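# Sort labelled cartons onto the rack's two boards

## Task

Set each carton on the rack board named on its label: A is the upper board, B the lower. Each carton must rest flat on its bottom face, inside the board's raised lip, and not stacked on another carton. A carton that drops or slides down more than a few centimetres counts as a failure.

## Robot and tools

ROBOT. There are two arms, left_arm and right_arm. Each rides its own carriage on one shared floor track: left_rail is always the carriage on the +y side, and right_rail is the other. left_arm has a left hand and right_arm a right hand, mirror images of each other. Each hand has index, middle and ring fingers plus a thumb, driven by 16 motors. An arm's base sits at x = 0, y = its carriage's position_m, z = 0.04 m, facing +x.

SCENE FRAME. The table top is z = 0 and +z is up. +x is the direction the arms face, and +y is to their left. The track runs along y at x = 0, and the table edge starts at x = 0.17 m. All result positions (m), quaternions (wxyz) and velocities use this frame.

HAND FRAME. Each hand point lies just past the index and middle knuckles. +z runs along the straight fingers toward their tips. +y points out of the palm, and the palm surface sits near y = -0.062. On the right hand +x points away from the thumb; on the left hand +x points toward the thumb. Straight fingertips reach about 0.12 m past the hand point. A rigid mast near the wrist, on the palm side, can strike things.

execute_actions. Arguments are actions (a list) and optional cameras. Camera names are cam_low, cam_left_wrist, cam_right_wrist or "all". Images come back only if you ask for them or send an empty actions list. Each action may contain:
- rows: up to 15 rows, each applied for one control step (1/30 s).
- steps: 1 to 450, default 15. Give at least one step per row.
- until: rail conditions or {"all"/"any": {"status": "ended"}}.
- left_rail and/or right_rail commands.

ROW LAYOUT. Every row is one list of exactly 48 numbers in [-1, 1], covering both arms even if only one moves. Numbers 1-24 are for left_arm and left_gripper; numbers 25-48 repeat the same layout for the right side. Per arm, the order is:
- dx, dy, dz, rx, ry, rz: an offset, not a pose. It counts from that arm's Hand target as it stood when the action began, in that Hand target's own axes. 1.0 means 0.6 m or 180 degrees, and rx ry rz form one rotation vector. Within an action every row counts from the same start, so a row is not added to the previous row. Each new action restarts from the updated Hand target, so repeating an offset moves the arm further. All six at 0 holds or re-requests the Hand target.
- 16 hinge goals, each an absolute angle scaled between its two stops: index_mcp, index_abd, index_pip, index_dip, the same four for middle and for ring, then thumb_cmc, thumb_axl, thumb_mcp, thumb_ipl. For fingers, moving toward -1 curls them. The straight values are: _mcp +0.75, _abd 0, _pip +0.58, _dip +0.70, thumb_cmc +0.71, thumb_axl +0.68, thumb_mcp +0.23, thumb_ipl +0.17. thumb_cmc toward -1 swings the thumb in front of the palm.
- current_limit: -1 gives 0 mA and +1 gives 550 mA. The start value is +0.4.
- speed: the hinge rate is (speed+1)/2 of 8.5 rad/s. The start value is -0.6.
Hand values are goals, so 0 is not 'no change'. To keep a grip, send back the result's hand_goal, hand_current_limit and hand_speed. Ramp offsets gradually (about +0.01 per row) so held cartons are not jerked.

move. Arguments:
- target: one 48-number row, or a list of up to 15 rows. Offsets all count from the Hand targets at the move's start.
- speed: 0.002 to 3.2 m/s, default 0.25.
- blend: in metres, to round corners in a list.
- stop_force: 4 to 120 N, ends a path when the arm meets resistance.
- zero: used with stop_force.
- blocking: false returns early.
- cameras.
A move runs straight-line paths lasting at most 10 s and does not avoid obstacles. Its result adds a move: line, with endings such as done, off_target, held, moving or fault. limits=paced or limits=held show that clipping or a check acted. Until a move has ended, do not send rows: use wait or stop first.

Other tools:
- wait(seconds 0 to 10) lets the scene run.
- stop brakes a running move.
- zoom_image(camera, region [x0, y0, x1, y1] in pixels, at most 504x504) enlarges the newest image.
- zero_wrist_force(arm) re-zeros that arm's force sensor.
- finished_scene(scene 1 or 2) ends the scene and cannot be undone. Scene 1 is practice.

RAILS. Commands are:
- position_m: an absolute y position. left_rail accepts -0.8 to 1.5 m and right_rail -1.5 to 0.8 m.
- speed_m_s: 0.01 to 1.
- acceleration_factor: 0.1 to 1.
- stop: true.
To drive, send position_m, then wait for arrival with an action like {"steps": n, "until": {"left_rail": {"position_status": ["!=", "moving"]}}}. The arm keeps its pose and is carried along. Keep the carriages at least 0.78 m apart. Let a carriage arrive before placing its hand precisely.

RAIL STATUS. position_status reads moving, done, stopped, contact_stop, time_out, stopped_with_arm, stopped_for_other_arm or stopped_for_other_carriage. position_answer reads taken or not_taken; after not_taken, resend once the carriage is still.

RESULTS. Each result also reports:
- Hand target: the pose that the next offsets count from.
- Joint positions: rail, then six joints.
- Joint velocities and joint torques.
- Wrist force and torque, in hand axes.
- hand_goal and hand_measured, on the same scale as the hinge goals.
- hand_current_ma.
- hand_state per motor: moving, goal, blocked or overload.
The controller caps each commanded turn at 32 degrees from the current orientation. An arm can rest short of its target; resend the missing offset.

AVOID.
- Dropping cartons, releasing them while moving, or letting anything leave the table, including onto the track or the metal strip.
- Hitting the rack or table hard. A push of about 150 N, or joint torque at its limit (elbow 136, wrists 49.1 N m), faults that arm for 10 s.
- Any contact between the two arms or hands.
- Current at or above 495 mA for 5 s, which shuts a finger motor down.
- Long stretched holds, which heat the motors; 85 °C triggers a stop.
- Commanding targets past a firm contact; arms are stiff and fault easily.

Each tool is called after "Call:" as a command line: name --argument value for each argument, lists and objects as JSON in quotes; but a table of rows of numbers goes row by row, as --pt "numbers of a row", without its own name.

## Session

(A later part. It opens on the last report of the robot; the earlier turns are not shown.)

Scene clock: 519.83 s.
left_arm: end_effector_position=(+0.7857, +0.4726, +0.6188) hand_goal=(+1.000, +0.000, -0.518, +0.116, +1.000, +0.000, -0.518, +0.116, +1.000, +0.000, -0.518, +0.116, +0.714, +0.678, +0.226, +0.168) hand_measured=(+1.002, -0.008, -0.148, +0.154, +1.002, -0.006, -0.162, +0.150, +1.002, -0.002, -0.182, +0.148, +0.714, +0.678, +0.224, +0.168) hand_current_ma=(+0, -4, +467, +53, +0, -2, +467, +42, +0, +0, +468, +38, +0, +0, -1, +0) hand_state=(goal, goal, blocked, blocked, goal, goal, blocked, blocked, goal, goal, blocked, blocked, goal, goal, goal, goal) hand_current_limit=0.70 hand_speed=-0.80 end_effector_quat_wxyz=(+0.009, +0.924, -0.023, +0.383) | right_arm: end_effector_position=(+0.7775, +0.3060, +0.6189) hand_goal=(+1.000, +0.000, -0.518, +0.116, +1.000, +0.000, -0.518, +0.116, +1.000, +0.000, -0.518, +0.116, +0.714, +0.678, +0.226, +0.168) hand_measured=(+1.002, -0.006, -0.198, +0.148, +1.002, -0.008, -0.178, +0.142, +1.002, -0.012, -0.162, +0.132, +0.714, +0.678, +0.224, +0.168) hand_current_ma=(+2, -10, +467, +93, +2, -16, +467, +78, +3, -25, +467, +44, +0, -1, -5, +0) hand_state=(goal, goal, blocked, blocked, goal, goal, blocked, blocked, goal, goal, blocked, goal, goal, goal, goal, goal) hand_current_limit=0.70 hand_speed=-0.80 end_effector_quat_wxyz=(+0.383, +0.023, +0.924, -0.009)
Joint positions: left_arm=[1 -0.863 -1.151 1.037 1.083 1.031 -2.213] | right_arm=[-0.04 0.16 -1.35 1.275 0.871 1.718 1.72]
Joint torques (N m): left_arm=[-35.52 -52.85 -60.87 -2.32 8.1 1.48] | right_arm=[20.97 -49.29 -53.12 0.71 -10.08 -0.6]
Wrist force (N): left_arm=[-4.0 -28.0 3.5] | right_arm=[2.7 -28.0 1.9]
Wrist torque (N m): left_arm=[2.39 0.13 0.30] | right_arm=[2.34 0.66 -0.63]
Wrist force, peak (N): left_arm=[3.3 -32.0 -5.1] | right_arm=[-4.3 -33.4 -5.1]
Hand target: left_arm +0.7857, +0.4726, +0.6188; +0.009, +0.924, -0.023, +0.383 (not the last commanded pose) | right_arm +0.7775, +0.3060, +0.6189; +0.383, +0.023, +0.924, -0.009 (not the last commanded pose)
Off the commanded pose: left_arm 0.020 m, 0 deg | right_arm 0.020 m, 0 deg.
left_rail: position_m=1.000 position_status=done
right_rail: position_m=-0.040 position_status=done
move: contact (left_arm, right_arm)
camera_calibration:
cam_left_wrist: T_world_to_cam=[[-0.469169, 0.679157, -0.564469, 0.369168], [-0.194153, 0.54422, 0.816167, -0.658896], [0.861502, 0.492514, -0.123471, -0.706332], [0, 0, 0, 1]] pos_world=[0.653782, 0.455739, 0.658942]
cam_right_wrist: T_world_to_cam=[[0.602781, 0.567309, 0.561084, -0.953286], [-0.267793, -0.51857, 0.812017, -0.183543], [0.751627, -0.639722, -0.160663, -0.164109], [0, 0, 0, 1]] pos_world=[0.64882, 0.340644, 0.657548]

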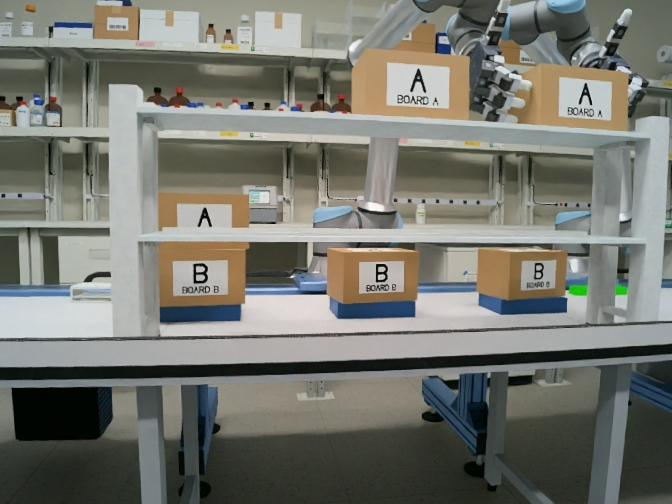

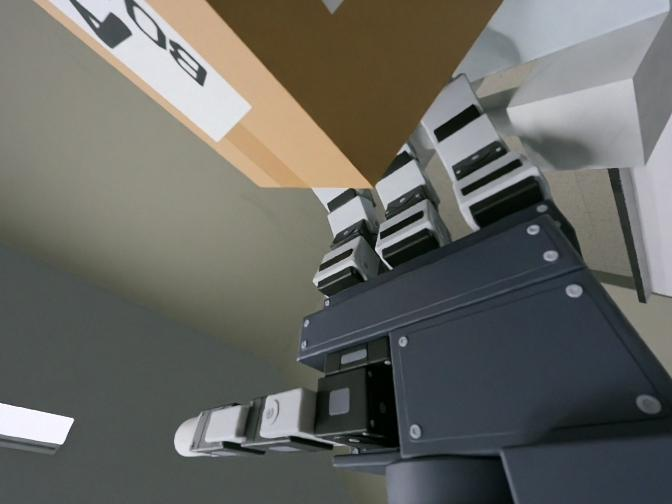

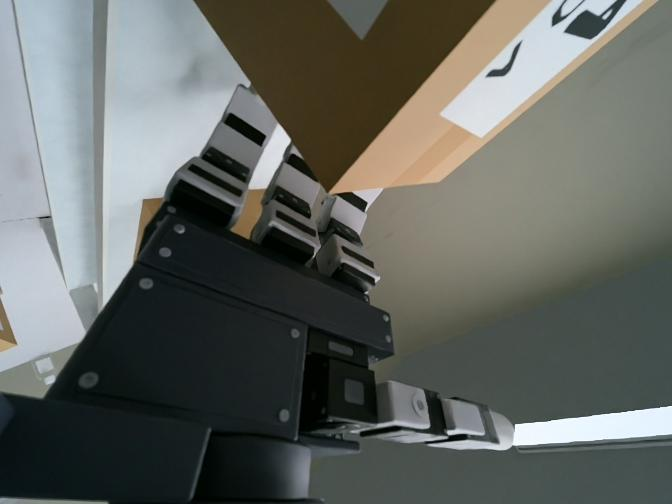

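Call:
execute_actions --actions '[{"rows":[[0,0,0,0,0,0,1,0,0.285,0.116,1,0,0.285,0.116,1,0,0.285,0.116,0.714,0.678,0.226,0.168,0.4,-0.75,0,0,0,0,0,0,1,0,0.285,0.116,1,0,0.285,0.116,1,0,0.285,0.116,0.714,0.678,0.226,0.168,0.4,-0.75]],"steps":32}]' --cameras '["all"]'

Call:
move --pt "0.0707 -0.05 -0.0707 0 0 0 1 0 0.285 0.116 1 0 0.285 0.116 1 0 0.285 0.116 0.714 0.678 0.226 0.168 0.4 -0.75 -0.0707 -0.025 -0.0707 0 0 0 1 0 0.285 0.116 1 0 0.285 0.116 1 0 0.285 0.116 0.714 0.678 0.226 0.168 0.4 -0.75" --pt "-0.5437 -0.2181 -0.2637 0 0.1111 0 1 0 0.285 0.116 1 0 0.285 0.116 1 0 0.285 0.116 0.714 0.678 0.226 0.168 0.4 -0.75 0.5253 -0.0366 -0.2450 0 -0.1111 0 1 0 0.285 0.116 1 0 0.285 0.116 1 0 0.285 0.116 0.714 0.678 0.226 0.168 0.4 -0.75" --speed '[0.1,0.3]' --blend '[0.015,0]' --cameras '["all"]'

Call:
zoom_image --camera "cam_low" --region '[460, 200, 590, 330]'

Call:
move --target '[-0.5522,0.0401,0.1737,0.0745,0,-0.0347,1,0,0.285,0.116,1,0,0.285,0.116,1,0,0.285,0.116,0.714,0.678,0.226,0.168,0.4,-0.75,0.5122,0.0366,0.2592,-0.0745,0,-0.0347,1,0,0.285,0.116,1,0,0.285,0.116,1,0,0.285,0.116,0.714,0.678,0.226,0.168,0.4,-0.75]' --speed 0.25 --cameras '["all"]'

Scene clock: 571.63 s.
left_arm: end_effector_position=(+0.7857, +0.4726, +0.6188) hand_goal=(+1.000, +0.000, +0.286, +0.116, +1.000, +0.000, +0.286, +0.116, +1.000, +0.000, +0.286, +0.116, +0.714, +0.678, +0.226, +0.168) hand_measured=(+1.000, -0.006, +0.284, +0.120, +1.000, -0.004, +0.284, +0.120, +0.990, +0.000, +0.268, +0.118, +0.714, +0.678, +0.224, +0.168) hand_current_ma=(+0, -2, -1, +1, +0, -1, -1, +1, -7, +0, -16, +0, +0, +0, -1, +0) hand_state=(goal, goal, goal, goal, goal, goal, goal, goal, goal, goal, goal, goal, goal, goal, goal, goal) hand_current_limit=0.40 hand_speed=-0.75 end_effector_quat_wxyz=(+0.009, +0.924, -0.023, +0.383) | right_arm: end_effector_position=(+0.7775, +0.3060, +0.6189) hand_goal=(+1.000, +0.000, +0.286, +0.116, +1.000, +0.000, +0.286, +0.116, +1.000, +0.000, +0.286, +0.116, +0.714, +0.678, +0.226, +0.168) hand_measured=(+1.000, -0.002, +0.284, +0.118, +1.000, -0.004, +0.284, +0.116, +1.000, -0.008, +0.284, +0.114, +0.714, +0.678, +0.224, +0.168) hand_current_ma=(+0, -3, -4, +5, +0, -8, -5, +1, +0, -14, -5, -4, +0, -1, -5, +0) hand_state=(goal, goal, goal, goal, goal, goal, goal, goal, goal, goal, goal, goal, goal, goal, goal, goal) hand_current_limit=0.40 hand_speed=-0.75 end_effector_quat_wxyz=(+0.383, +0.023, +0.924, -0.009)
Joint positions: left_arm=[1 -0.863 -1.151 1.037 1.083 1.031 -2.213] | right_arm=[-0.04 0.16 -1.35 1.275 0.871 1.718 1.72]
Joint torques (N m): left_arm=[11.94 -63.52 -26.27 4.36 -3.64 1.79] | right_arm=[-10.22 -45.44 -33.01 0.61 2.54 -0.51]
Wrist force (N): left_arm=[0.6 -0.4 -0.8] | right_arm=[-1.3 -0.7 0.1]
Wrist torque (N m): left_arm=[-0.17 -0.03 -0.08] | right_arm=[-0.10 0.19 0.14]
Wrist force, peak (N): left_arm=[-3.9 -28.3 3.8] | right_arm=[3.4 -29.4 2.1]
Hand target: left_arm +0.7857, +0.4726, +0.6188; +0.009, +0.924, -0.023, +0.383 | right_arm +0.7775, +0.3060, +0.6189; +0.383, +0.023, +0.924, -0.009
Off the commanded pose: left_arm 0.000 m, 0 deg | right_arm 0.000 m, 0 deg.
left_rail: position_m=1.000 position_status=done
right_rail: position_m=-0.040 position_status=done
camera_calibration:
cam_left_wrist: T_world_to_cam=[[-0.469169, 0.679157, -0.564469, 0.369236], [-0.194153, 0.54422, 0.816167, -0.658841], [0.861502, 0.492514, -0.123471, -0.706283], [0, 0, 0, 1]] pos_world=[0.653782, 0.455639, 0.658942]
cam_right_wrist: T_world_to_cam=[[0.602754, 0.567377, 0.561044, -0.953322], [-0.267717, -0.51857, 0.812043, -0.183558], [0.751675, -0.639663, -0.160673, -0.16409], [0, 0, 0, 1]] pos_world=[0.64882, 0.340744, 0.657548]

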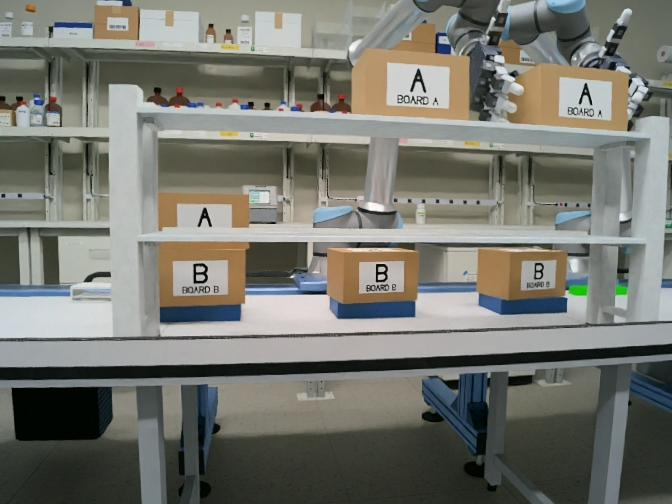

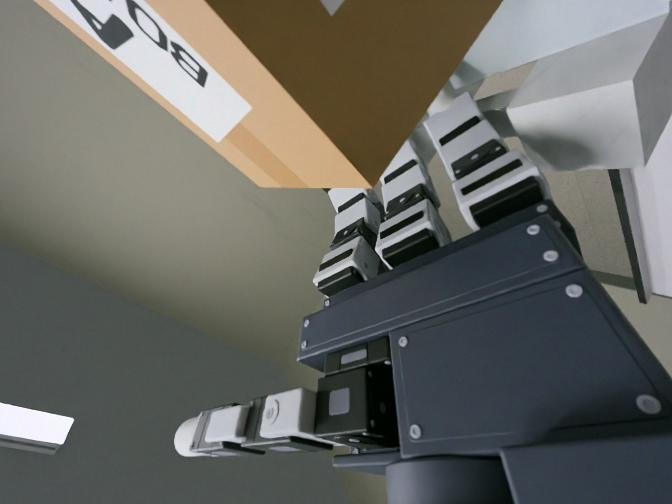

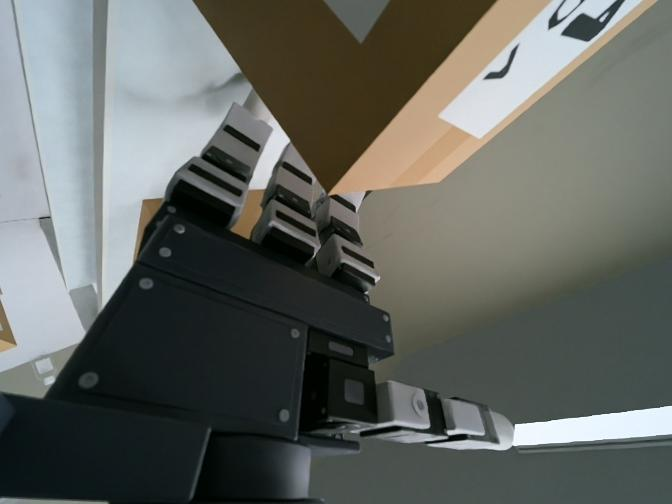

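Scene clock: 574.70 s.
left_arm: end_effector_position=(+0.4500, +0.6202, +0.5000) hand_goal=(+1.000, +0.000, +0.286, +0.116, +1.000, +0.000, +0.286, +0.116, +1.000, +0.000, +0.286, +0.116, +0.714, +0.678, +0.226, +0.168) hand_measured=(+0.996, -0.002, +0.284, +0.116, +1.000, +0.000, +0.290, +0.116, +0.996, -0.002, +0.284, +0.116, +0.714, +0.678, +0.224, +0.168) hand_current_ma=(-2, +0, -1, +0, +0, +0, +1, +0, -2, +0, -1, +0, +0, +0, -1, +0) hand_state=(goal, goal, goal, goal, goal, goal, goal, goal, goal, goal, goal, goal, goal, goal, goal, goal) hand_current_limit=0.40 hand_speed=-0.75 end_effector_quat_wxyz=(+0.013, +0.843, -0.021, +0.537) | right_arm: end_effector_position=(+0.4500, +0.3002, +0.4999) hand_goal=(+1.000, +0.000, +0.286, +0.116, +1.000, +0.000, +0.286, +0.116, +1.000, +0.000, +0.286, +0.116, +0.714, +0.678, +0.226, +0.168) hand_measured=(+1.000, -0.002, +0.284, +0.118, +1.000, -0.004, +0.284, +0.116, +1.000, -0.008, +0.284, +0.114, +0.714, +0.678, +0.224, +0.168) hand_current_ma=(+0, -3, -4, +5, +0, -8, -5, +1, +0, -13, -5, -4, +0, -1, -5, +0) hand_state=(goal, goal, goal, goal, goal, goal, goal, goal, goal, goal, goal, goal, goal, goal, goal, goal) hand_current_limit=0.40 hand_speed=-0.75 end_effector_quat_wxyz=(+0.537, +0.021, +0.843, -0.013)
Joint positions: left_arm=[1 -1.413 -1.759 2.099 0.815 0.48 -2.68] | right_arm=[-0.04 0.362 -1.927 2.111 0.287 1.941 1.753]
Joint torques (N m): left_arm=[-12.19 -3.74 -24.16 5.52 -4.67 -3.45] | right_arm=[12.82 -29.03 -33.35 -2.65 2.89 2.16]
Wrist force (N): left_arm=[-2.4 0.7 2.7] | right_arm=[-1.5 -0.2 0.2]
Wrist torque (N m): left_arm=[-0.10 0.38 -0.18] | right_arm=[-0.07 0.12 -0.20]
Wrist force, peak (N): left_arm=[42.4 0.2 -23.4] | right_arm=[-3.5 -0.1 0.1]
Hand target: left_arm +0.4500, +0.6202, +0.5000; +0.013, +0.843, -0.021, +0.537 | right_arm +0.4500, +0.3002, +0.4999; +0.537, +0.021, +0.843, -0.013
Off the commanded pose: left_arm 0.000 m, 0 deg | right_arm 0.000 m, 0 deg.
left_rail: position_m=1.000 position_status=done
right_rail: position_m=-0.040 position_status=done
move: done
camera_calibration:
cam_left_wrist: T_world_to_cam=[[-0.246017, 0.668135, -0.702191, 0.0197627], [-0.459561, 0.557444, 0.691418, -0.533865], [0.853393, 0.4928, 0.169908, -0.647771], [0, 0, 0, 1]] pos_world=[0.312322, 0.603618, 0.493063]
cam_right_wrist: T_world_to_cam=[[0.376552, 0.578532, 0.72354, -0.668615], [-0.530574, -0.505561, 0.680366, 0.00254035], [0.759407, -0.640085, 0.116584, -0.0827828], [0, 0, 0, 1]] pos_world=[0.315982, 0.335111, 0.491692]

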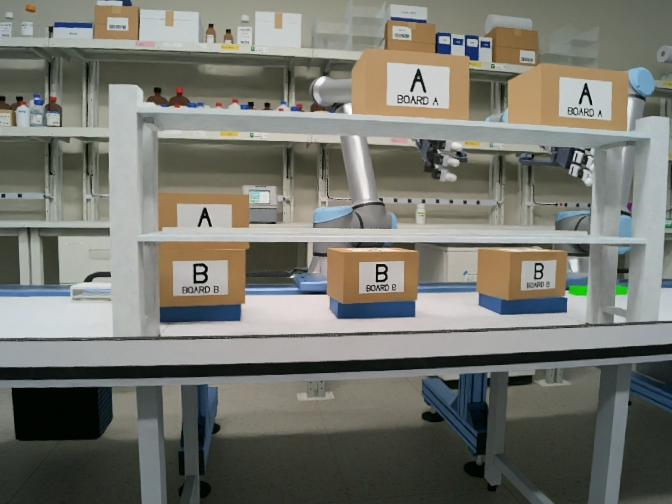

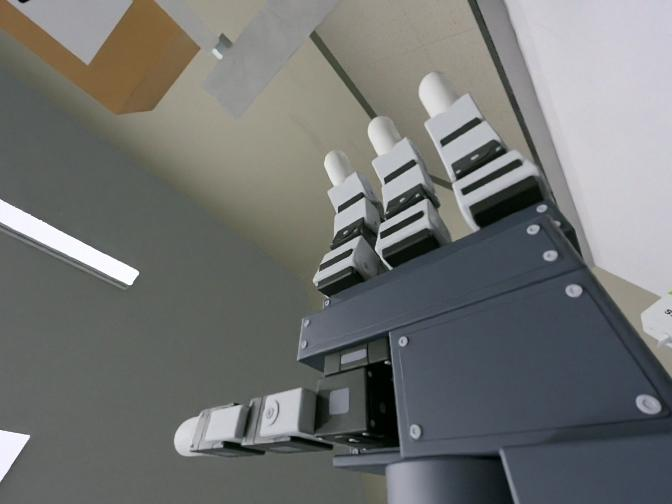

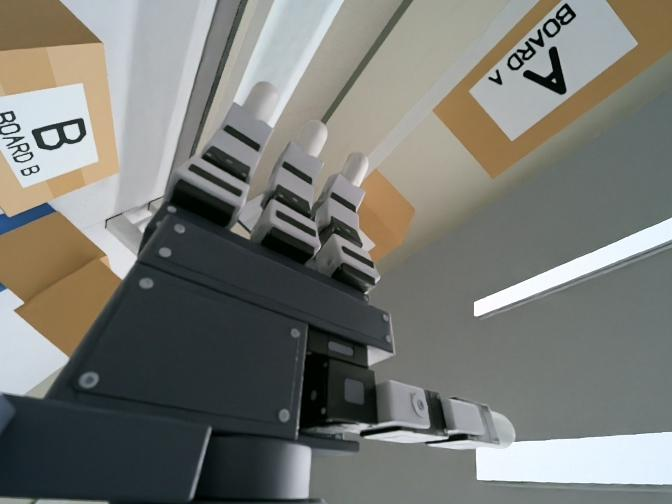

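Scaled by 3.877 from the camera's 672x504 image, which has a finer 960x720 frame.

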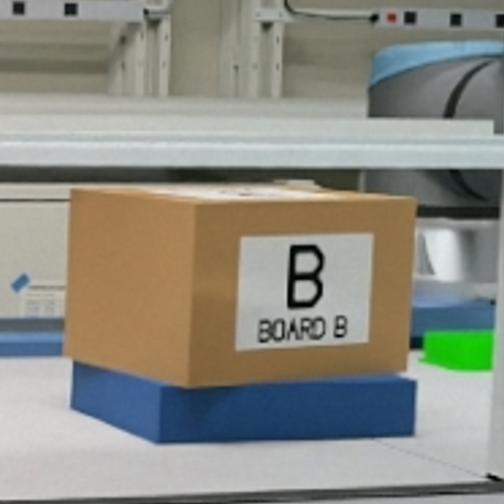

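Scene clock: 576.93 s.
left_arm: end_effector_position=(+0.4033, +0.5985, +0.1558) hand_goal=(+1.000, +0.000, +0.286, +0.116, +1.000, +0.000, +0.286, +0.116, +1.000, +0.000, +0.286, +0.116, +0.714, +0.678, +0.226, +0.168) hand_measured=(+0.996, -0.002, +0.284, +0.116, +1.000, -0.002, +0.288, +0.116, +0.996, -0.002, +0.284, +0.116, +0.714, +0.678, +0.224, +0.168) hand_current_ma=(-2, +0, -1, +0, +0, +0, +1, +0, -2, +0, -1, +0, +0, +0, -1, +0) hand_state=(goal, goal, goal, goal, goal, goal, goal, goal, goal, goal, goal, goal, goal, goal, goal, goal) hand_current_limit=0.40 hand_speed=-0.75 end_effector_quat_wxyz=(-0.056, +0.839, +0.088, +0.534) | right_arm: end_effector_position=(+0.4622, +0.3215, +0.1557) hand_goal=(+1.000, +0.000, +0.286, +0.116, +1.000, +0.000, +0.286, +0.116, +1.000, +0.000, +0.286, +0.116, +0.714, +0.678, +0.226, +0.168) hand_measured=(+1.000, -0.002, +0.284, +0.118, +1.000, -0.004, +0.284, +0.116, +1.000, -0.008, +0.284, +0.114, +0.714, +0.678, +0.224, +0.168) hand_current_ma=(+0, -3, -4, +5, +0, -8, -5, +1, +0, -13, -5, -4, +0, -1, -5, +0) hand_state=(goal, goal, goal, goal, goal, goal, goal, goal, goal, goal, goal, goal, goal, goal, goal, goal) hand_current_limit=0.40 hand_speed=-0.75 end_effector_quat_wxyz=(+0.534, -0.088, +0.839, +0.056)
Joint positions: left_arm=[1 -1.616 -1.004 2.335 0.735 0.501 -3.693] | right_arm=[-0.04 0.204 -1.505 2.516 -0.574 1.567 1.569]
Joint torques (N m): left_arm=[-12.73 -36.1 -19.23 5.98 0.89 -3.89] | right_arm=[-11.51 -12.36 -15.37 -2.84 -2.14 -1.21]
Wrist force (N): left_arm=[-2.5 0.1 3.0] | right_arm=[-2.0 -0.3 0.8]
Wrist torque (N m): left_arm=[-0.21 0.39 -0.18] | right_arm=[-0.21 0.17 -0.07]
Wrist force, peak (N): left_arm=[-3.8 0.4 3.5] | right_arm=[-2.9 0.1 -0.5]
Hand target: left_arm +0.4033, +0.5984, +0.1557; -0.056, +0.839, +0.088, +0.534 | right_arm +0.4622, +0.3215, +0.1557; +0.534, -0.088, +0.839, +0.056
Off the commanded pose: left_arm 0.000 m, 0 deg | right_arm 0.000 m, 0 deg.
left_rail: position_m=1.000 position_status=done
right_rail: position_m=-0.040 position_status=done
move: done
camera_calibration:
cam_left_wrist: T_world_to_cam=[[-0.40854, 0.583307, -0.702031, -0.102694], [-0.586623, 0.421451, 0.691558, -0.172581], [0.699263, 0.694357, 0.170002, -0.597098], [0, 0, 0, 1]] pos_world=[0.274333, 0.547236, 0.148763]
cam_right_wrist: T_world_to_cam=[[0.216449, 0.655443, 0.723564, -0.38727], [-0.383878, -0.6243, 0.680358, 0.224379], [0.897657, -0.425023, 0.116482, -0.171152], [0, 0, 0, 1]] pos_world=[0.323594, 0.321169, 0.147492]

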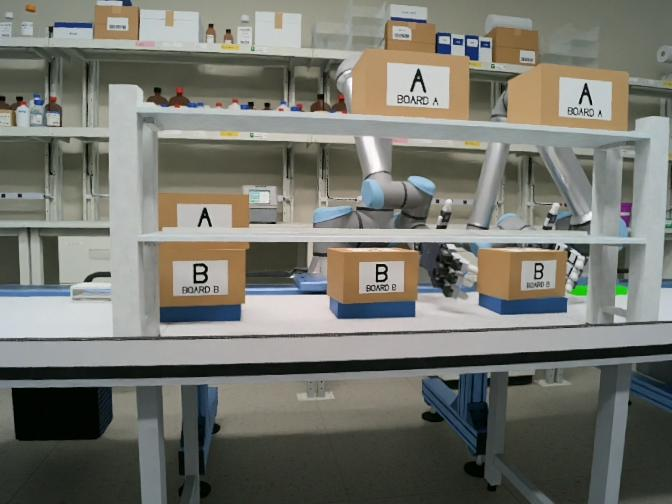

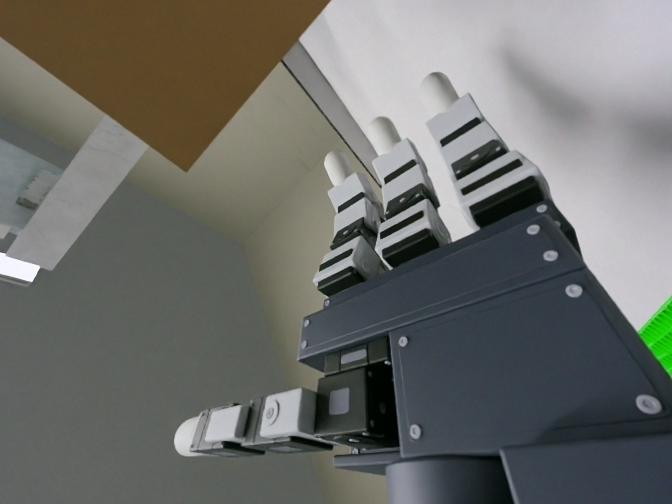

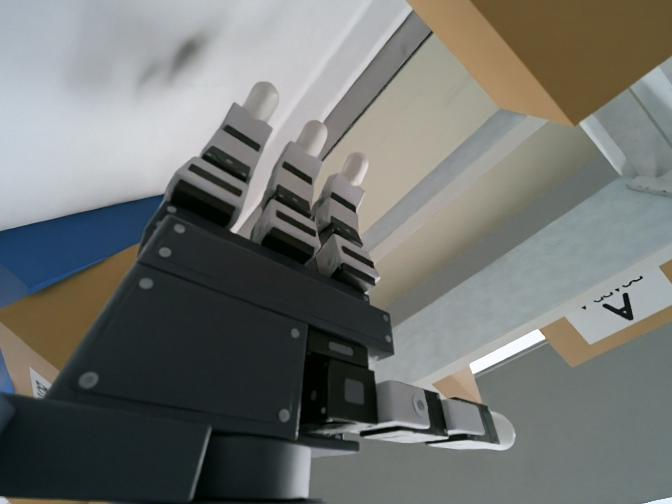

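Call:
zoom_image --camera "cam_low" --region '[460, 10, 672, 150]'

Scaled by 2.377 from the camera's 672x504 image, which has a finer 960x720 frame.

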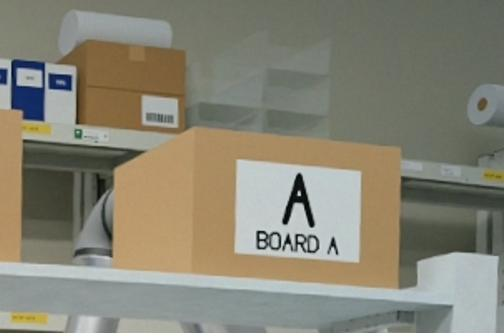

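Call:
move --target '[0.0025,0.0955,0.0002,0,0,0,1,0,0.286,0.116,1,0,0.286,0.116,1,0,0.286,0.116,0.714,0.678,0.226,0.168,0.4,-0.7,-0.0023,0.1048,-0.0002,0,0,0,1,0,0.286,0.116,1,0,0.286,0.116,1,0,0.286,0.116,0.714,0.678,0.226,0.168,0.4,-0.7]' --speed 0.1 --stop_force 20

Call:
execute_actions --actions '[{"rows":[[0,0,0,0,0,0,1,0,-0.518,0.116,1,0,-0.518,0.116,1,0,-0.518,0.116,0.714,0.678,0.226,0.168,-0.4,-0.8,0,0,0,0,0,0,1,0,-0.518,0.116,1,0,-0.518,0.116,1,0,-0.518,0.116,0.714,0.678,0.226,0.168,-0.4,-0.8]],"steps":45},{"rows":[[0,0,0,0,0,0,1,0,-0.518,0.116,1,0,-0.518,0.116,1,0,-0.518,0.116,0.714,0.678,0.226,0.168,0.7,-0.8,0,0,0,0,0,0,1,0,-0.518,0.116,1,0,-0.518,0.116,1,0,-0.518,0.116,0.714,0.678,0.226,0.168,0.7,-0.8]],"steps":22}]' --cameras '["all"]'

Scene clock: 642.00 s.
left_arm: end_effector_position=(+0.4159, +0.5425, +0.1570) hand_goal=(+1.000, +0.000, +0.286, +0.116, +1.000, +0.000, +0.286, +0.116, +1.000, +0.000, +0.286, +0.116, +0.714, +0.678, +0.226, +0.168) hand_measured=(+0.996, -0.002, +0.284, +0.116, +1.000, -0.002, +0.288, +0.116, +0.996, -0.002, +0.284, +0.116, +0.714, +0.678, +0.224, +0.168) hand_current_ma=(-2, +0, -1, +0, +0, +0, +1, +0, -2, +0, -1, +0, +0, +0, -1, +0) hand_state=(goal, goal, goal, goal, goal, goal, goal, goal, goal, goal, goal, goal, goal, goal, goal, goal) hand_current_limit=0.40 hand_speed=-0.70 end_effector_quat_wxyz=(-0.056, +0.839, +0.088, +0.534) | right_arm: end_effector_position=(+0.4496, +0.3832, +0.1570) hand_goal=(+1.000, +0.000, +0.286, +0.116, +1.000, +0.000, +0.286, +0.116, +1.000, +0.000, +0.286, +0.116, +0.714, +0.678, +0.226, +0.168) hand_measured=(+1.000, -0.002, +0.284, +0.118, +1.000, -0.004, +0.284, +0.116, +1.000, -0.008, +0.284, +0.114, +0.714, +0.678, +0.224, +0.168) hand_current_ma=(+0, -3, -4, +5, +0, -8, -5, +1, +0, -14, -4, -4, +0, -1, -5, +0) hand_state=(goal, goal, goal, goal, goal, goal, goal, goal, goal, goal, goal, goal, goal, goal, goal, goal) hand_current_limit=0.40 hand_speed=-0.70 end_effector_quat_wxyz=(+0.534, -0.088, +0.839, +0.056)
Joint positions: left_arm=[1 -1.58 -0.98 2.215 0.771 0.485 -3.624] | right_arm=[-0.04 0.404 -1.447 2.444 -0.553 1.747 1.654]
Joint torques (N m): left_arm=[9.02 -37.77 -22.97 6.15 -4.24 3.53] | right_arm=[11.73 -17.72 -29.37 2.63 2.63 2.41]
Wrist force (N): left_arm=[-2.3 0.4 3.1] | right_arm=[-1.7 -0.6 0.2]
Wrist torque (N m): left_arm=[-0.17 0.38 -0.32] | right_arm=[-0.15 0.16 -0.28]
Wrist force, peak (N): left_arm=[-2.5 0.6 3.5] | right_arm=[-2.7 0.2 0.4]
Hand target: left_arm +0.4159, +0.5425, +0.1570; -0.056, +0.839, +0.088, +0.534 | right_arm +0.4496, +0.3832, +0.1570; +0.534, -0.088, +0.839, +0.056
Off the commanded pose: left_arm 0.000 m, 0 deg | right_arm 0.000 m, 0 deg.
left_rail: position_m=1.000 position_status=done
right_rail: position_m=-0.040 position_status=done
move: done

Scene clock: 644.43 s.
left_arm: end_effector_position=(+0.4159, +0.5426, +0.1570) hand_goal=(+1.000, +0.000, -0.518, +0.116, +1.000, +0.000, -0.518, +0.116, +1.000, +0.000, -0.518, +0.116, +0.714, +0.678, +0.226, +0.168) hand_measured=(+1.002, -0.014, -0.116, +0.142, +1.000, -0.010, -0.118, +0.138, +1.000, -0.010, -0.122, +0.140, +0.714, +0.678, +0.224, +0.168) hand_current_ma=(+0, -8, +468, +28, +0, -5, +468, +23, +0, -5, +468, +24, +0, +0, -1, +0) hand_state=(goal, goal, blocked, blocked, goal, goal, blocked, blocked, goal, goal, blocked, blocked, goal, goal, goal, goal) hand_current_limit=0.70 hand_speed=-0.80 end_effector_quat_wxyz=(-0.056, +0.839, +0.088, +0.534) | right_arm: end_effector_position=(+0.4496, +0.3831, +0.1570) hand_goal=(+1.000, +0.000, -0.518, +0.116, +1.000, +0.000, -0.518, +0.116, +1.000, +0.000, -0.518, +0.116, +0.714, +0.678, +0.226, +0.168) hand_measured=(+1.000, -0.002, -0.154, +0.134, +1.000, -0.004, -0.148, +0.130, +1.000, -0.008, -0.146, +0.126, +0.714, +0.678, +0.224, +0.168) hand_current_ma=(+1, -5, +468, +51, +1, -8, +467, +36, +1, -14, +468, +25, +0, -1, -5, +0) hand_state=(goal, goal, blocked, goal, goal, goal, blocked, goal, goal, goal, blocked, goal, goal, goal, goal, goal) hand_current_limit=0.70 hand_speed=-0.80 end_effector_quat_wxyz=(+0.534, -0.088, +0.839, +0.056)
Joint positions: left_arm=[1 -1.58 -0.98 2.215 0.771 0.485 -3.624] | right_arm=[-0.04 0.404 -1.447 2.444 -0.553 1.747 1.654]
Joint torques (N m): left_arm=[-13.57 -55.4 -22.54 2.01 -4.39 1.7] | right_arm=[13.26 -24.91 -28.17 -3.81 -4.97 2.25]
Wrist force (N): left_arm=[-6.6 -21.6 5.6] | right_arm=[-0.5 -21.6 1.3]
Wrist torque (N m): left_arm=[1.46 0.20 -0.03] | right_arm=[1.35 0.36 -0.84]
Wrist force, peak (N): left_arm=[-6.7 -21.7 5.6] | right_arm=[-0.5 -21.6 1.3]
Hand target: left_arm +0.4159, +0.5425, +0.1570; -0.056, +0.839, +0.088, +0.534 | right_arm +0.4496, +0.3831, +0.1570; +0.534, -0.088, +0.839, +0.056
Off the commanded pose: left_arm 0.000 m, 0 deg | right_arm 0.000 m, 0 deg.
left_rail: position_m=1.000 position_status=done
right_rail: position_m=-0.040 position_status=done
camera_calibration:
cam_left_wrist: T_world_to_cam=[[-0.40862, 0.583246, -0.702036, -0.0640434], [-0.586686, 0.421372, 0.691553, -0.142402], [0.699163, 0.694457, 0.170001, -0.567318], [0, 0, 0, 1]] pos_world=[0.286933, 0.491335, 0.149963]
cam_right_wrist: T_world_to_cam=[[0.216422, 0.655398, 0.723612, -0.425724], [-0.383894, -0.624346, 0.680307, 0.257189], [0.897657, -0.425023, 0.116481, -0.133932], [0, 0, 0, 1]] pos_world=[0.311094, 0.382669, 0.148693]

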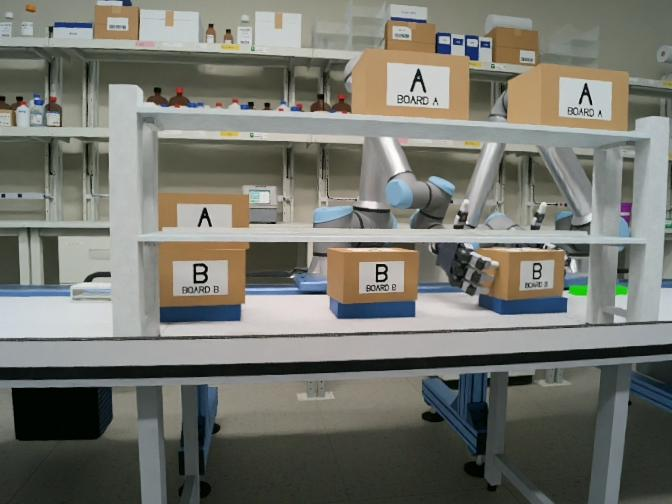

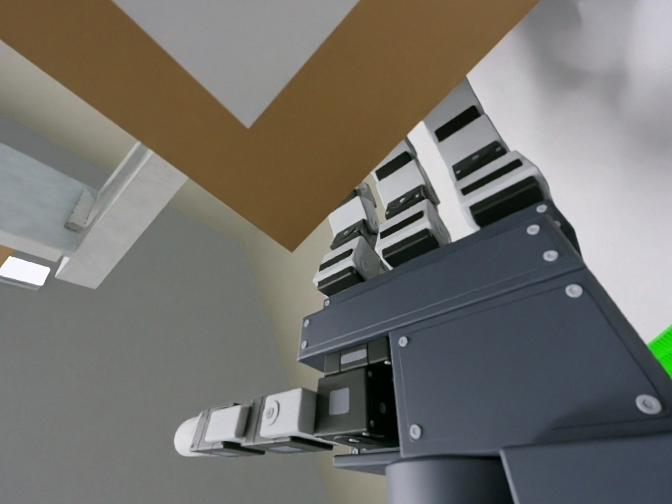

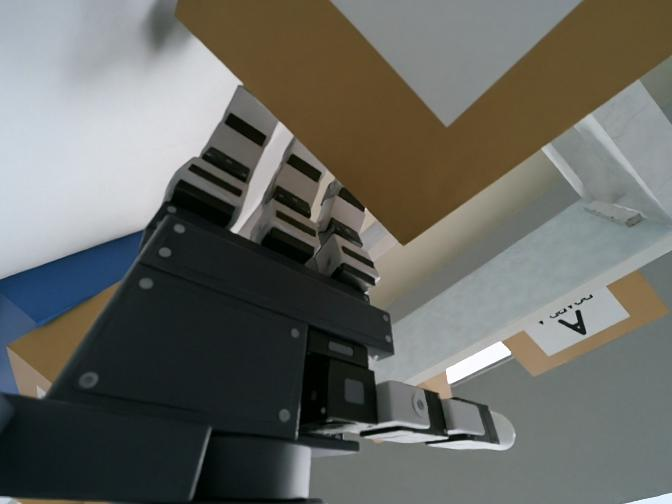

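Call:
move --pt "0.0453 0 -0.0211 0 0 0 1 0 -0.518 0.116 1 0 -0.518 0.116 1 0 -0.518 0.116 0.714 0.678 0.226 0.168 0.7 -0.8 -0.0453 0 -0.0211 0 0 0 1 0 -0.518 0.116 1 0 -0.518 0.116 1 0 -0.518 0.116 0.714 0.678 0.226 0.168 0.7 -0.8" --pt "0.1813 0 -0.0845 0 0 0 1 0 -0.518 0.116 1 0 -0.518 0.116 1 0 -0.518 0.116 0.714 0.678 0.226 0.168 0.7 -0.8 -0.1813 0 -0.0845 0 0 0 1 0 -0.518 0.116 1 0 -0.518 0.116 1 0 -0.518 0.116 0.714 0.678 0.226 0.168 0.7 -0.8" --pt "0.4078 0.3 0.0147 -0.068 0 0.0317 1 0 -0.518 0.116 1 0 -0.518 0.116 1 0 -0.518 0.116 -0.571 0.678 0.226 0.168 0.7 -0.8 -0.3810 -0.2925 -0.0430 0.068 0 0.0317 1 0 -0.518 0.116 1 0 -0.518 0.116 1 0 -0.518 0.116 -0.571 0.678 0.226 0.168 0.7 -0.8" --speed '[0.06,0.15,0.14]' --blend '[0.01,0.03,0]' --cameras '["all"]'

Call:
zoom_image --camera "cam_low" --region '[440, 130, 610, 260]'

Scene clock: 690.27 s.
left_arm: end_effector_position=(+0.5622, +0.3895, +0.3750) hand_goal=(+1.000, +0.000, -0.518, +0.116, +1.000, +0.000, -0.518, +0.116, +1.000, +0.000, -0.518, +0.116, -0.570, +0.678, +0.226, +0.168) hand_measured=(+1.002, -0.022, -0.142, +0.154, +1.002, -0.016, -0.134, +0.148, +1.002, -0.018, -0.134, +0.150, -0.576, +0.678, +0.224, +0.168) hand_current_ma=(+1, -17, +468, +51, +0, -11, +467, +40, +0, -13, +467, +44, -2, +0, -1, +0) hand_state=(goal, blocked, blocked, blocked, goal, goal, blocked, blocked, goal, goal, blocked, blocked, goal, goal, goal, goal) hand_current_limit=0.70 hand_speed=-0.80 end_effector_quat_wxyz=(+0.007, +0.843, -0.011, +0.537) | right_arm: end_effector_position=(+0.5576, +0.2266, +0.3750) hand_goal=(+1.000, +0.000, -0.518, +0.116, +1.000, +0.000, -0.518, +0.116, +1.000, +0.000, -0.518, +0.116, -0.570, +0.678, +0.226, +0.168) hand_measured=(+1.002, -0.020, -0.154, +0.146, +1.002, -0.020, -0.148, +0.148, +1.002, -0.020, -0.146, +0.146, -0.576, +0.678, +0.224, +0.168) hand_current_ma=(+3, -45, +467, +88, +2, -48, +467, +94, +3, -47, +467, +86, -14, -1, -5, +0) hand_state=(goal, goal, blocked, blocked, goal, blocked, blocked, blocked, goal, blocked, blocked, blocked, goal, goal, goal, goal) hand_current_limit=0.70 hand_speed=-0.80 end_effector_quat_wxyz=(+0.537, +0.011, +0.843, -0.007)
Joint positions: left_arm=[1 -1.289 -1.252 1.76 0.485 0.529 -2.496] | right_arm=[-0.04 0.042 -1.789 2.245 -0.019 1.633 1.6]
Joint torques (N m): left_arm=[-13.78 -73.99 -63.89 -4.44 6.51 3.66] | right_arm=[9.79 -43.36 -51.66 -0.68 -12.53 -1.13]
Wrist force (N): left_arm=[-6.2 -31.8 6.2] | right_arm=[6.6 -32.4 2.9]
Wrist torque (N m): left_arm=[2.23 0.41 -0.13] | right_arm=[2.38 0.79 -0.63]
Wrist force, peak (N): left_arm=[-6.0 -32.1 6.3] | right_arm=[7.4 -32.7 3.1]
Hand target: left_arm +0.5622, +0.3895, +0.3750; +0.007, +0.843, -0.011, +0.537 | right_arm +0.5576, +0.2266, +0.3750; +0.537, +0.011, +0.843, -0.007
Off the commanded pose: left_arm 0.000 m, 0 deg | right_arm 0.000 m, 0 deg.
left_rail: position_m=1.000 position_status=done
right_rail: position_m=-0.040 position_status=done
move: done
camera_calibration:
cam_left_wrist: T_world_to_cam=[[-0.261103, 0.662534, -0.70205, 0.124275], [-0.472069, 0.546742, 0.691537, -0.256055], [0.842007, 0.511978, 0.170007, -0.609649], [0, 0, 0, 1]] pos_world=[0.424901, 0.369786, 0.367963]
cam_right_wrist: T_world_to_cam=[[0.363466, 0.586742, 0.72362, -0.57083], [-0.519072, -0.517454, 0.680298, 0.103752], [0.7736, -0.622876, 0.116485, -0.208706], [0, 0, 0, 1]] pos_world=[0.422787, 0.258619, 0.366793]

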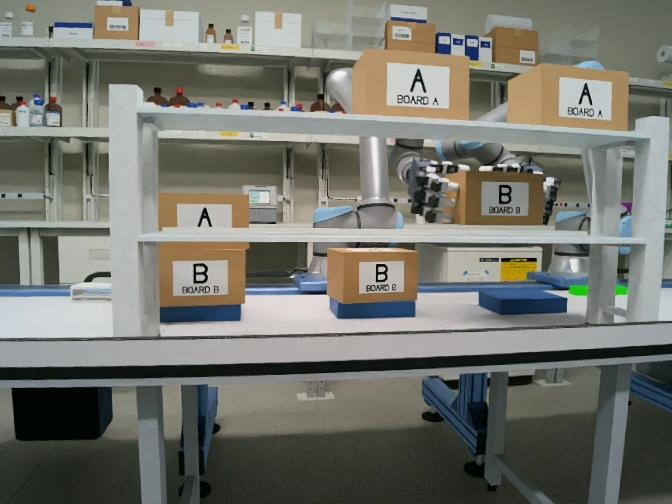

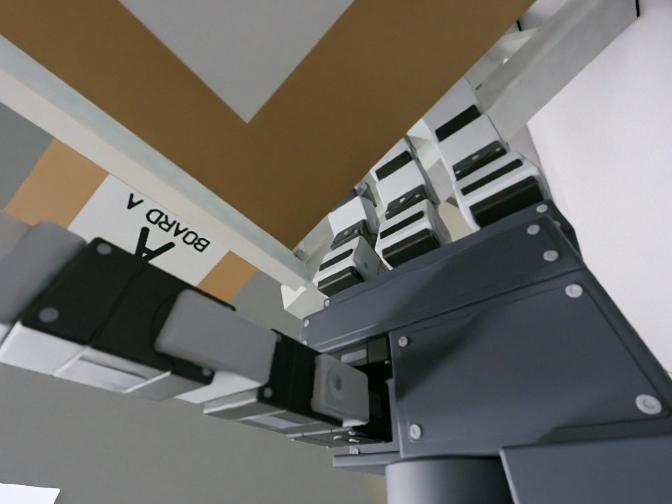

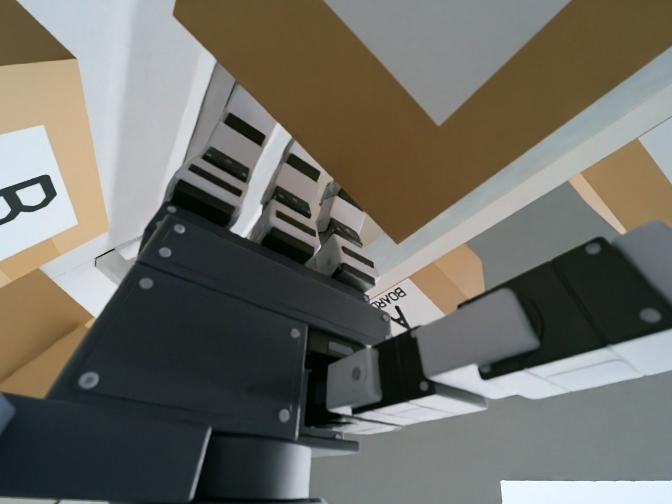

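Scaled by 2.965 from the camera's 672x504 image, which has a finer 960x720 frame.

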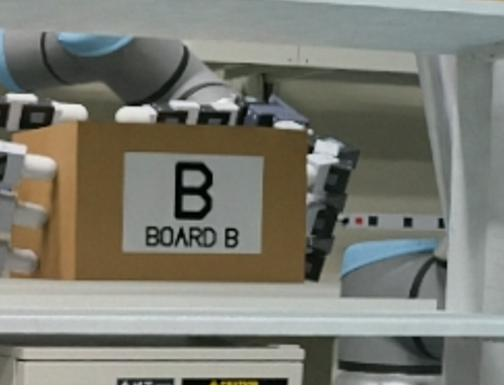

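Call:
move --target '[0.1422,-0.0088,0.3050,0,0,0,1,0,-0.518,0.116,1,0,-0.518,0.116,1,0,-0.518,0.116,-0.571,0.678,0.226,0.168,0.7,-0.8,-0.1422,0.0088,0.3050,0,0,0,1,0,-0.518,0.116,1,0,-0.518,0.116,1,0,-0.518,0.116,-0.571,0.678,0.226,0.168,0.7,-0.8]' --speed 0.09 --stop_force 15 --cameras '["all"]'

Call:
move --target '[-0.0483,0,0.0225,0,0,0,1,0,-0.518,0.116,1,0,-0.518,0.116,1,0,-0.518,0.116,-0.571,0.678,0.226,0.168,0.7,-0.8,0.0483,0,0.0225,0,0,0,1,0,-0.518,0.116,1,0,-0.518,0.116,1,0,-0.518,0.116,-0.571,0.678,0.226,0.168,0.7,-0.8]' --speed 0.022 --stop_force 8 --cameras '["cam_low"]'

Call:
zoom_image --camera "cam_low" --region '[440, 130, 640, 260]'

Scene clock: 724.60 s.
left_arm: end_effector_position=(+0.7642, +0.3894, +0.3750) hand_goal=(+1.000, +0.000, -0.518, +0.116, +1.000, +0.000, -0.518, +0.116, +1.000, +0.000, -0.518, +0.116, -0.570, +0.678, +0.226, +0.168) hand_measured=(+1.002, -0.022, -0.142, +0.154, +1.002, -0.016, -0.134, +0.148, +1.002, -0.018, -0.134, +0.152, -0.576, +0.678, +0.224, +0.168) hand_current_ma=(+1, -17, +468, +51, +0, -11, +467, +40, +0, -13, +468, +46, -3, +0, -1, +0) hand_state=(goal, blocked, blocked, blocked, goal, goal, blocked, blocked, goal, goal, blocked, blocked, goal, goal, goal, goal) hand_current_limit=0.70 hand_speed=-0.80 end_effector_quat_wxyz=(+0.007, +0.843, -0.011, +0.537) | right_arm: end_effector_position=(+0.7596, +0.2264, +0.3750) hand_goal=(+1.000, +0.000, -0.518, +0.116, +1.000, +0.000, -0.518, +0.116, +1.000, +0.000, -0.518, +0.116, -0.570, +0.678, +0.226, +0.168) hand_measured=(+1.002, -0.020, -0.154, +0.146, +1.002, -0.022, -0.148, +0.148, +1.002, -0.020, -0.146, +0.146, -0.576, +0.678, +0.224, +0.168) hand_current_ma=(+3, -46, +468, +89, +2, -49, +468, +95, +3, -48, +467, +86, -14, -1, -5, +0) hand_state=(goal, goal, blocked, blocked, goal, blocked, blocked, blocked, goal, blocked, blocked, blocked, goal, goal, goal, goal) hand_current_limit=0.70 hand_speed=-0.80 end_effector_quat_wxyz=(+0.537, +0.011, +0.843, -0.007)
Joint positions: left_arm=[1 -1.008 -1.109 1.502 0.305 0.718 -2.134] | right_arm=[-0.04 0.026 -1.453 1.93 -0.039 1.619 1.593]
Joint torques (N m): left_arm=[-20.41 -56.31 -64.33 -6.05 9.39 3.72] | right_arm=[34.09 -40.77 -51.46 -0.72 -9.07 -0.11]
Wrist force (N): left_arm=[-6.0 -30.6 6.0] | right_arm=[6.7 -31.0 3.4]
Wrist torque (N m): left_arm=[2.11 0.42 -0.18] | right_arm=[2.22 0.82 -0.57]
Wrist force, peak (N): left_arm=[-6.2 -32.0 6.3] | right_arm=[7.7 -32.7 2.7]
Hand target: left_arm +0.7642, +0.3894, +0.3750; +0.007, +0.843, -0.011, +0.537 | right_arm +0.7596, +0.2265, +0.3750; +0.537, +0.011, +0.843, -0.007
Off the commanded pose: left_arm 0.000 m, 0 deg | right_arm 0.000 m, 0 deg.
left_rail: position_m=1.000 position_status=done
right_rail: position_m=-0.040 position_status=done
move: done
camera_calibration:
cam_left_wrist: T_world_to_cam=[[-0.261103, 0.662534, -0.70205, 0.177084], [-0.472069, 0.546742, 0.691537, -0.160642], [0.842007, 0.511978, 0.170007, -0.779683], [0, 0, 0, 1]] pos_world=[0.626901, 0.369686, 0.367963]
cam_right_wrist: T_world_to_cam=[[0.363466, 0.586742, 0.72362, -0.644133], [-0.519072, -0.517454, 0.680298, 0.208501], [0.7736, -0.622876, 0.116485, -0.365098], [0, 0, 0, 1]] pos_world=[0.624787, 0.258419, 0.366793]

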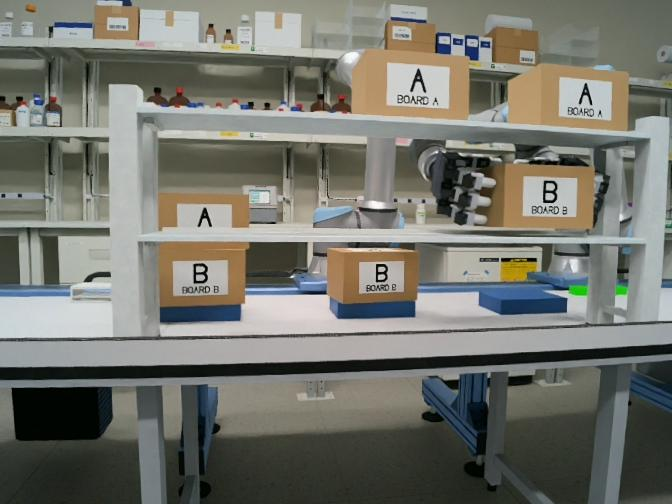

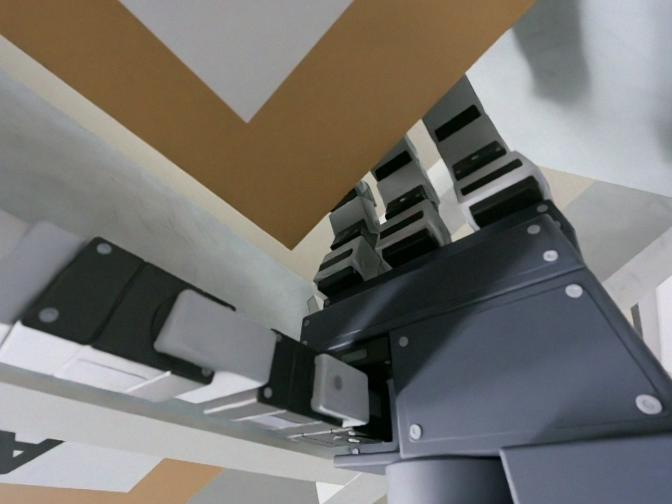

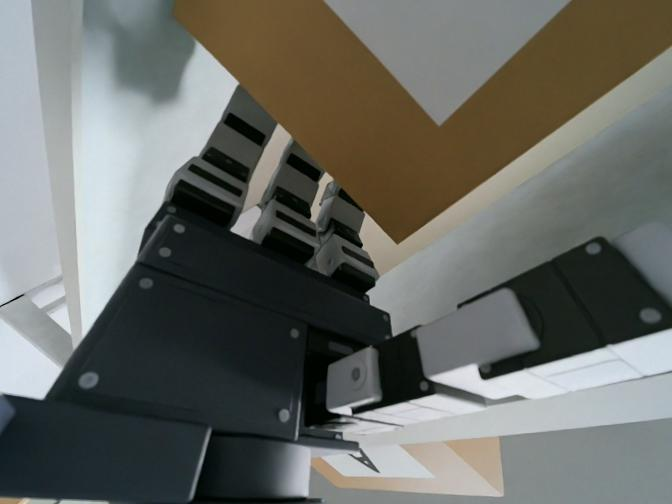

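Scene clock: 726.93 s.
left_arm: end_effector_position=(+0.7642, +0.3894, +0.3534) hand_goal=(+1.000, +0.000, -0.518, +0.116, +1.000, +0.000, -0.518, +0.116, +1.000, +0.000, -0.518, +0.116, -0.570, +0.678, +0.226, +0.168) hand_measured=(+1.002, -0.004, -0.142, +0.160, +1.002, +0.000, -0.134, +0.148, +1.002, +0.006, -0.140, +0.152, -0.576, +0.678, +0.224, +0.168) hand_current_ma=(+1, -1, +467, +62, +0, +0, +467, +40, +0, +2, +467, +47, -3, +0, -1, +0) hand_state=(goal, goal, blocked, blocked, goal, goal, blocked, blocked, goal, goal, blocked, blocked, goal, goal, goal, goal) hand_current_limit=0.70 hand_speed=-0.80 end_effector_quat_wxyz=(+0.007, +0.843, -0.011, +0.537) | right_arm: end_effector_position=(+0.7596, +0.2265, +0.3542) hand_goal=(+1.000, +0.000, -0.518, +0.116, +1.000, +0.000, -0.518, +0.116, +1.000, +0.000, -0.518, +0.116, -0.570, +0.678, +0.226, +0.168) hand_measured=(+1.002, -0.012, -0.154, +0.150, +1.002, -0.012, -0.148, +0.146, +1.002, -0.012, -0.146, +0.136, -0.576, +0.678, +0.224, +0.168) hand_current_ma=(+2, -23, +468, +104, +2, -27, +468, +90, +3, -26, +467, +55, -15, -1, -5, +0) hand_state=(goal, goal, blocked, blocked, goal, goal, blocked, blocked, goal, goal, blocked, blocked, goal, goal, goal, goal) hand_current_limit=0.70 hand_speed=-0.80 end_effector_quat_wxyz=(+0.537, +0.011, +0.843, -0.007)
Joint positions: left_arm=[1 -1.008 -1.095 1.522 0.272 0.718 -2.134] | right_arm=[-0.04 0.026 -1.436 1.951 -0.078 1.619 1.593]
Joint torques (N m): left_arm=[-29.75 -89.31 -61.99 -2.15 8.03 -1.28] | right_arm=[36.66 -72.02 -47.88 0.18 -11.01 0.63]
Wrist force (N): left_arm=[-3.0 -30.5 5.6] | right_arm=[3.1 -31.8 2.3]
Wrist torque (N m): left_arm=[2.16 0.49 0.14] | right_arm=[2.24 0.67 -0.88]
Wrist force, peak (N): left_arm=[4.3 -35.3 -1.5] | right_arm=[-2.3 -34.8 -2.6]
Hand target: left_arm +0.7642, +0.3894, +0.3534; +0.007, +0.843, -0.011, +0.537 (not the last commanded pose) | right_arm +0.7596, +0.2265, +0.3542; +0.537, +0.011, +0.843, -0.007 (not the last commanded pose)
Off the commanded pose: left_arm 0.010 m, 0 deg | right_arm 0.011 m, 0 deg.
left_rail: position_m=1.000 position_status=done
right_rail: position_m=-0.040 position_status=done
move: contact (left_arm, right_arm)
Images, in order (width x height): cam_low 672x504.

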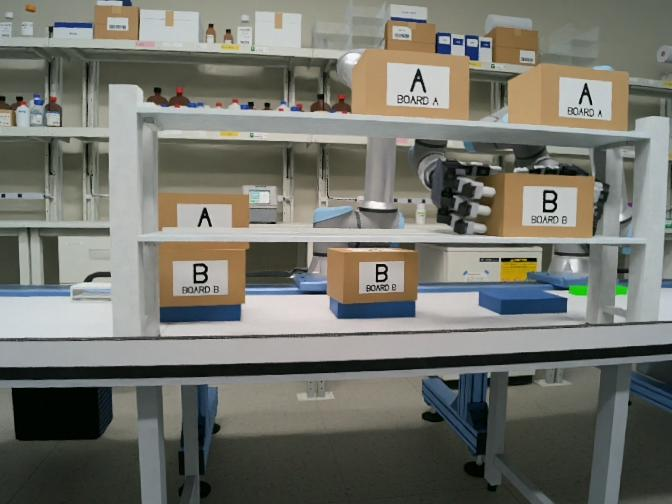

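Scaled by 2.520 from the camera's 672x504 image, which has a finer 960x720 frame.

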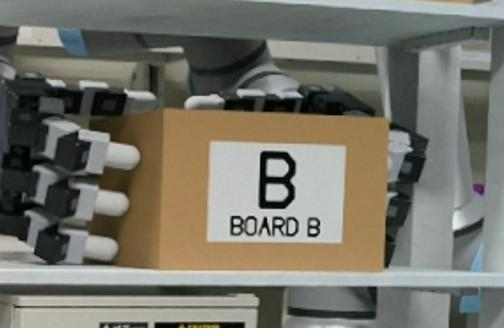

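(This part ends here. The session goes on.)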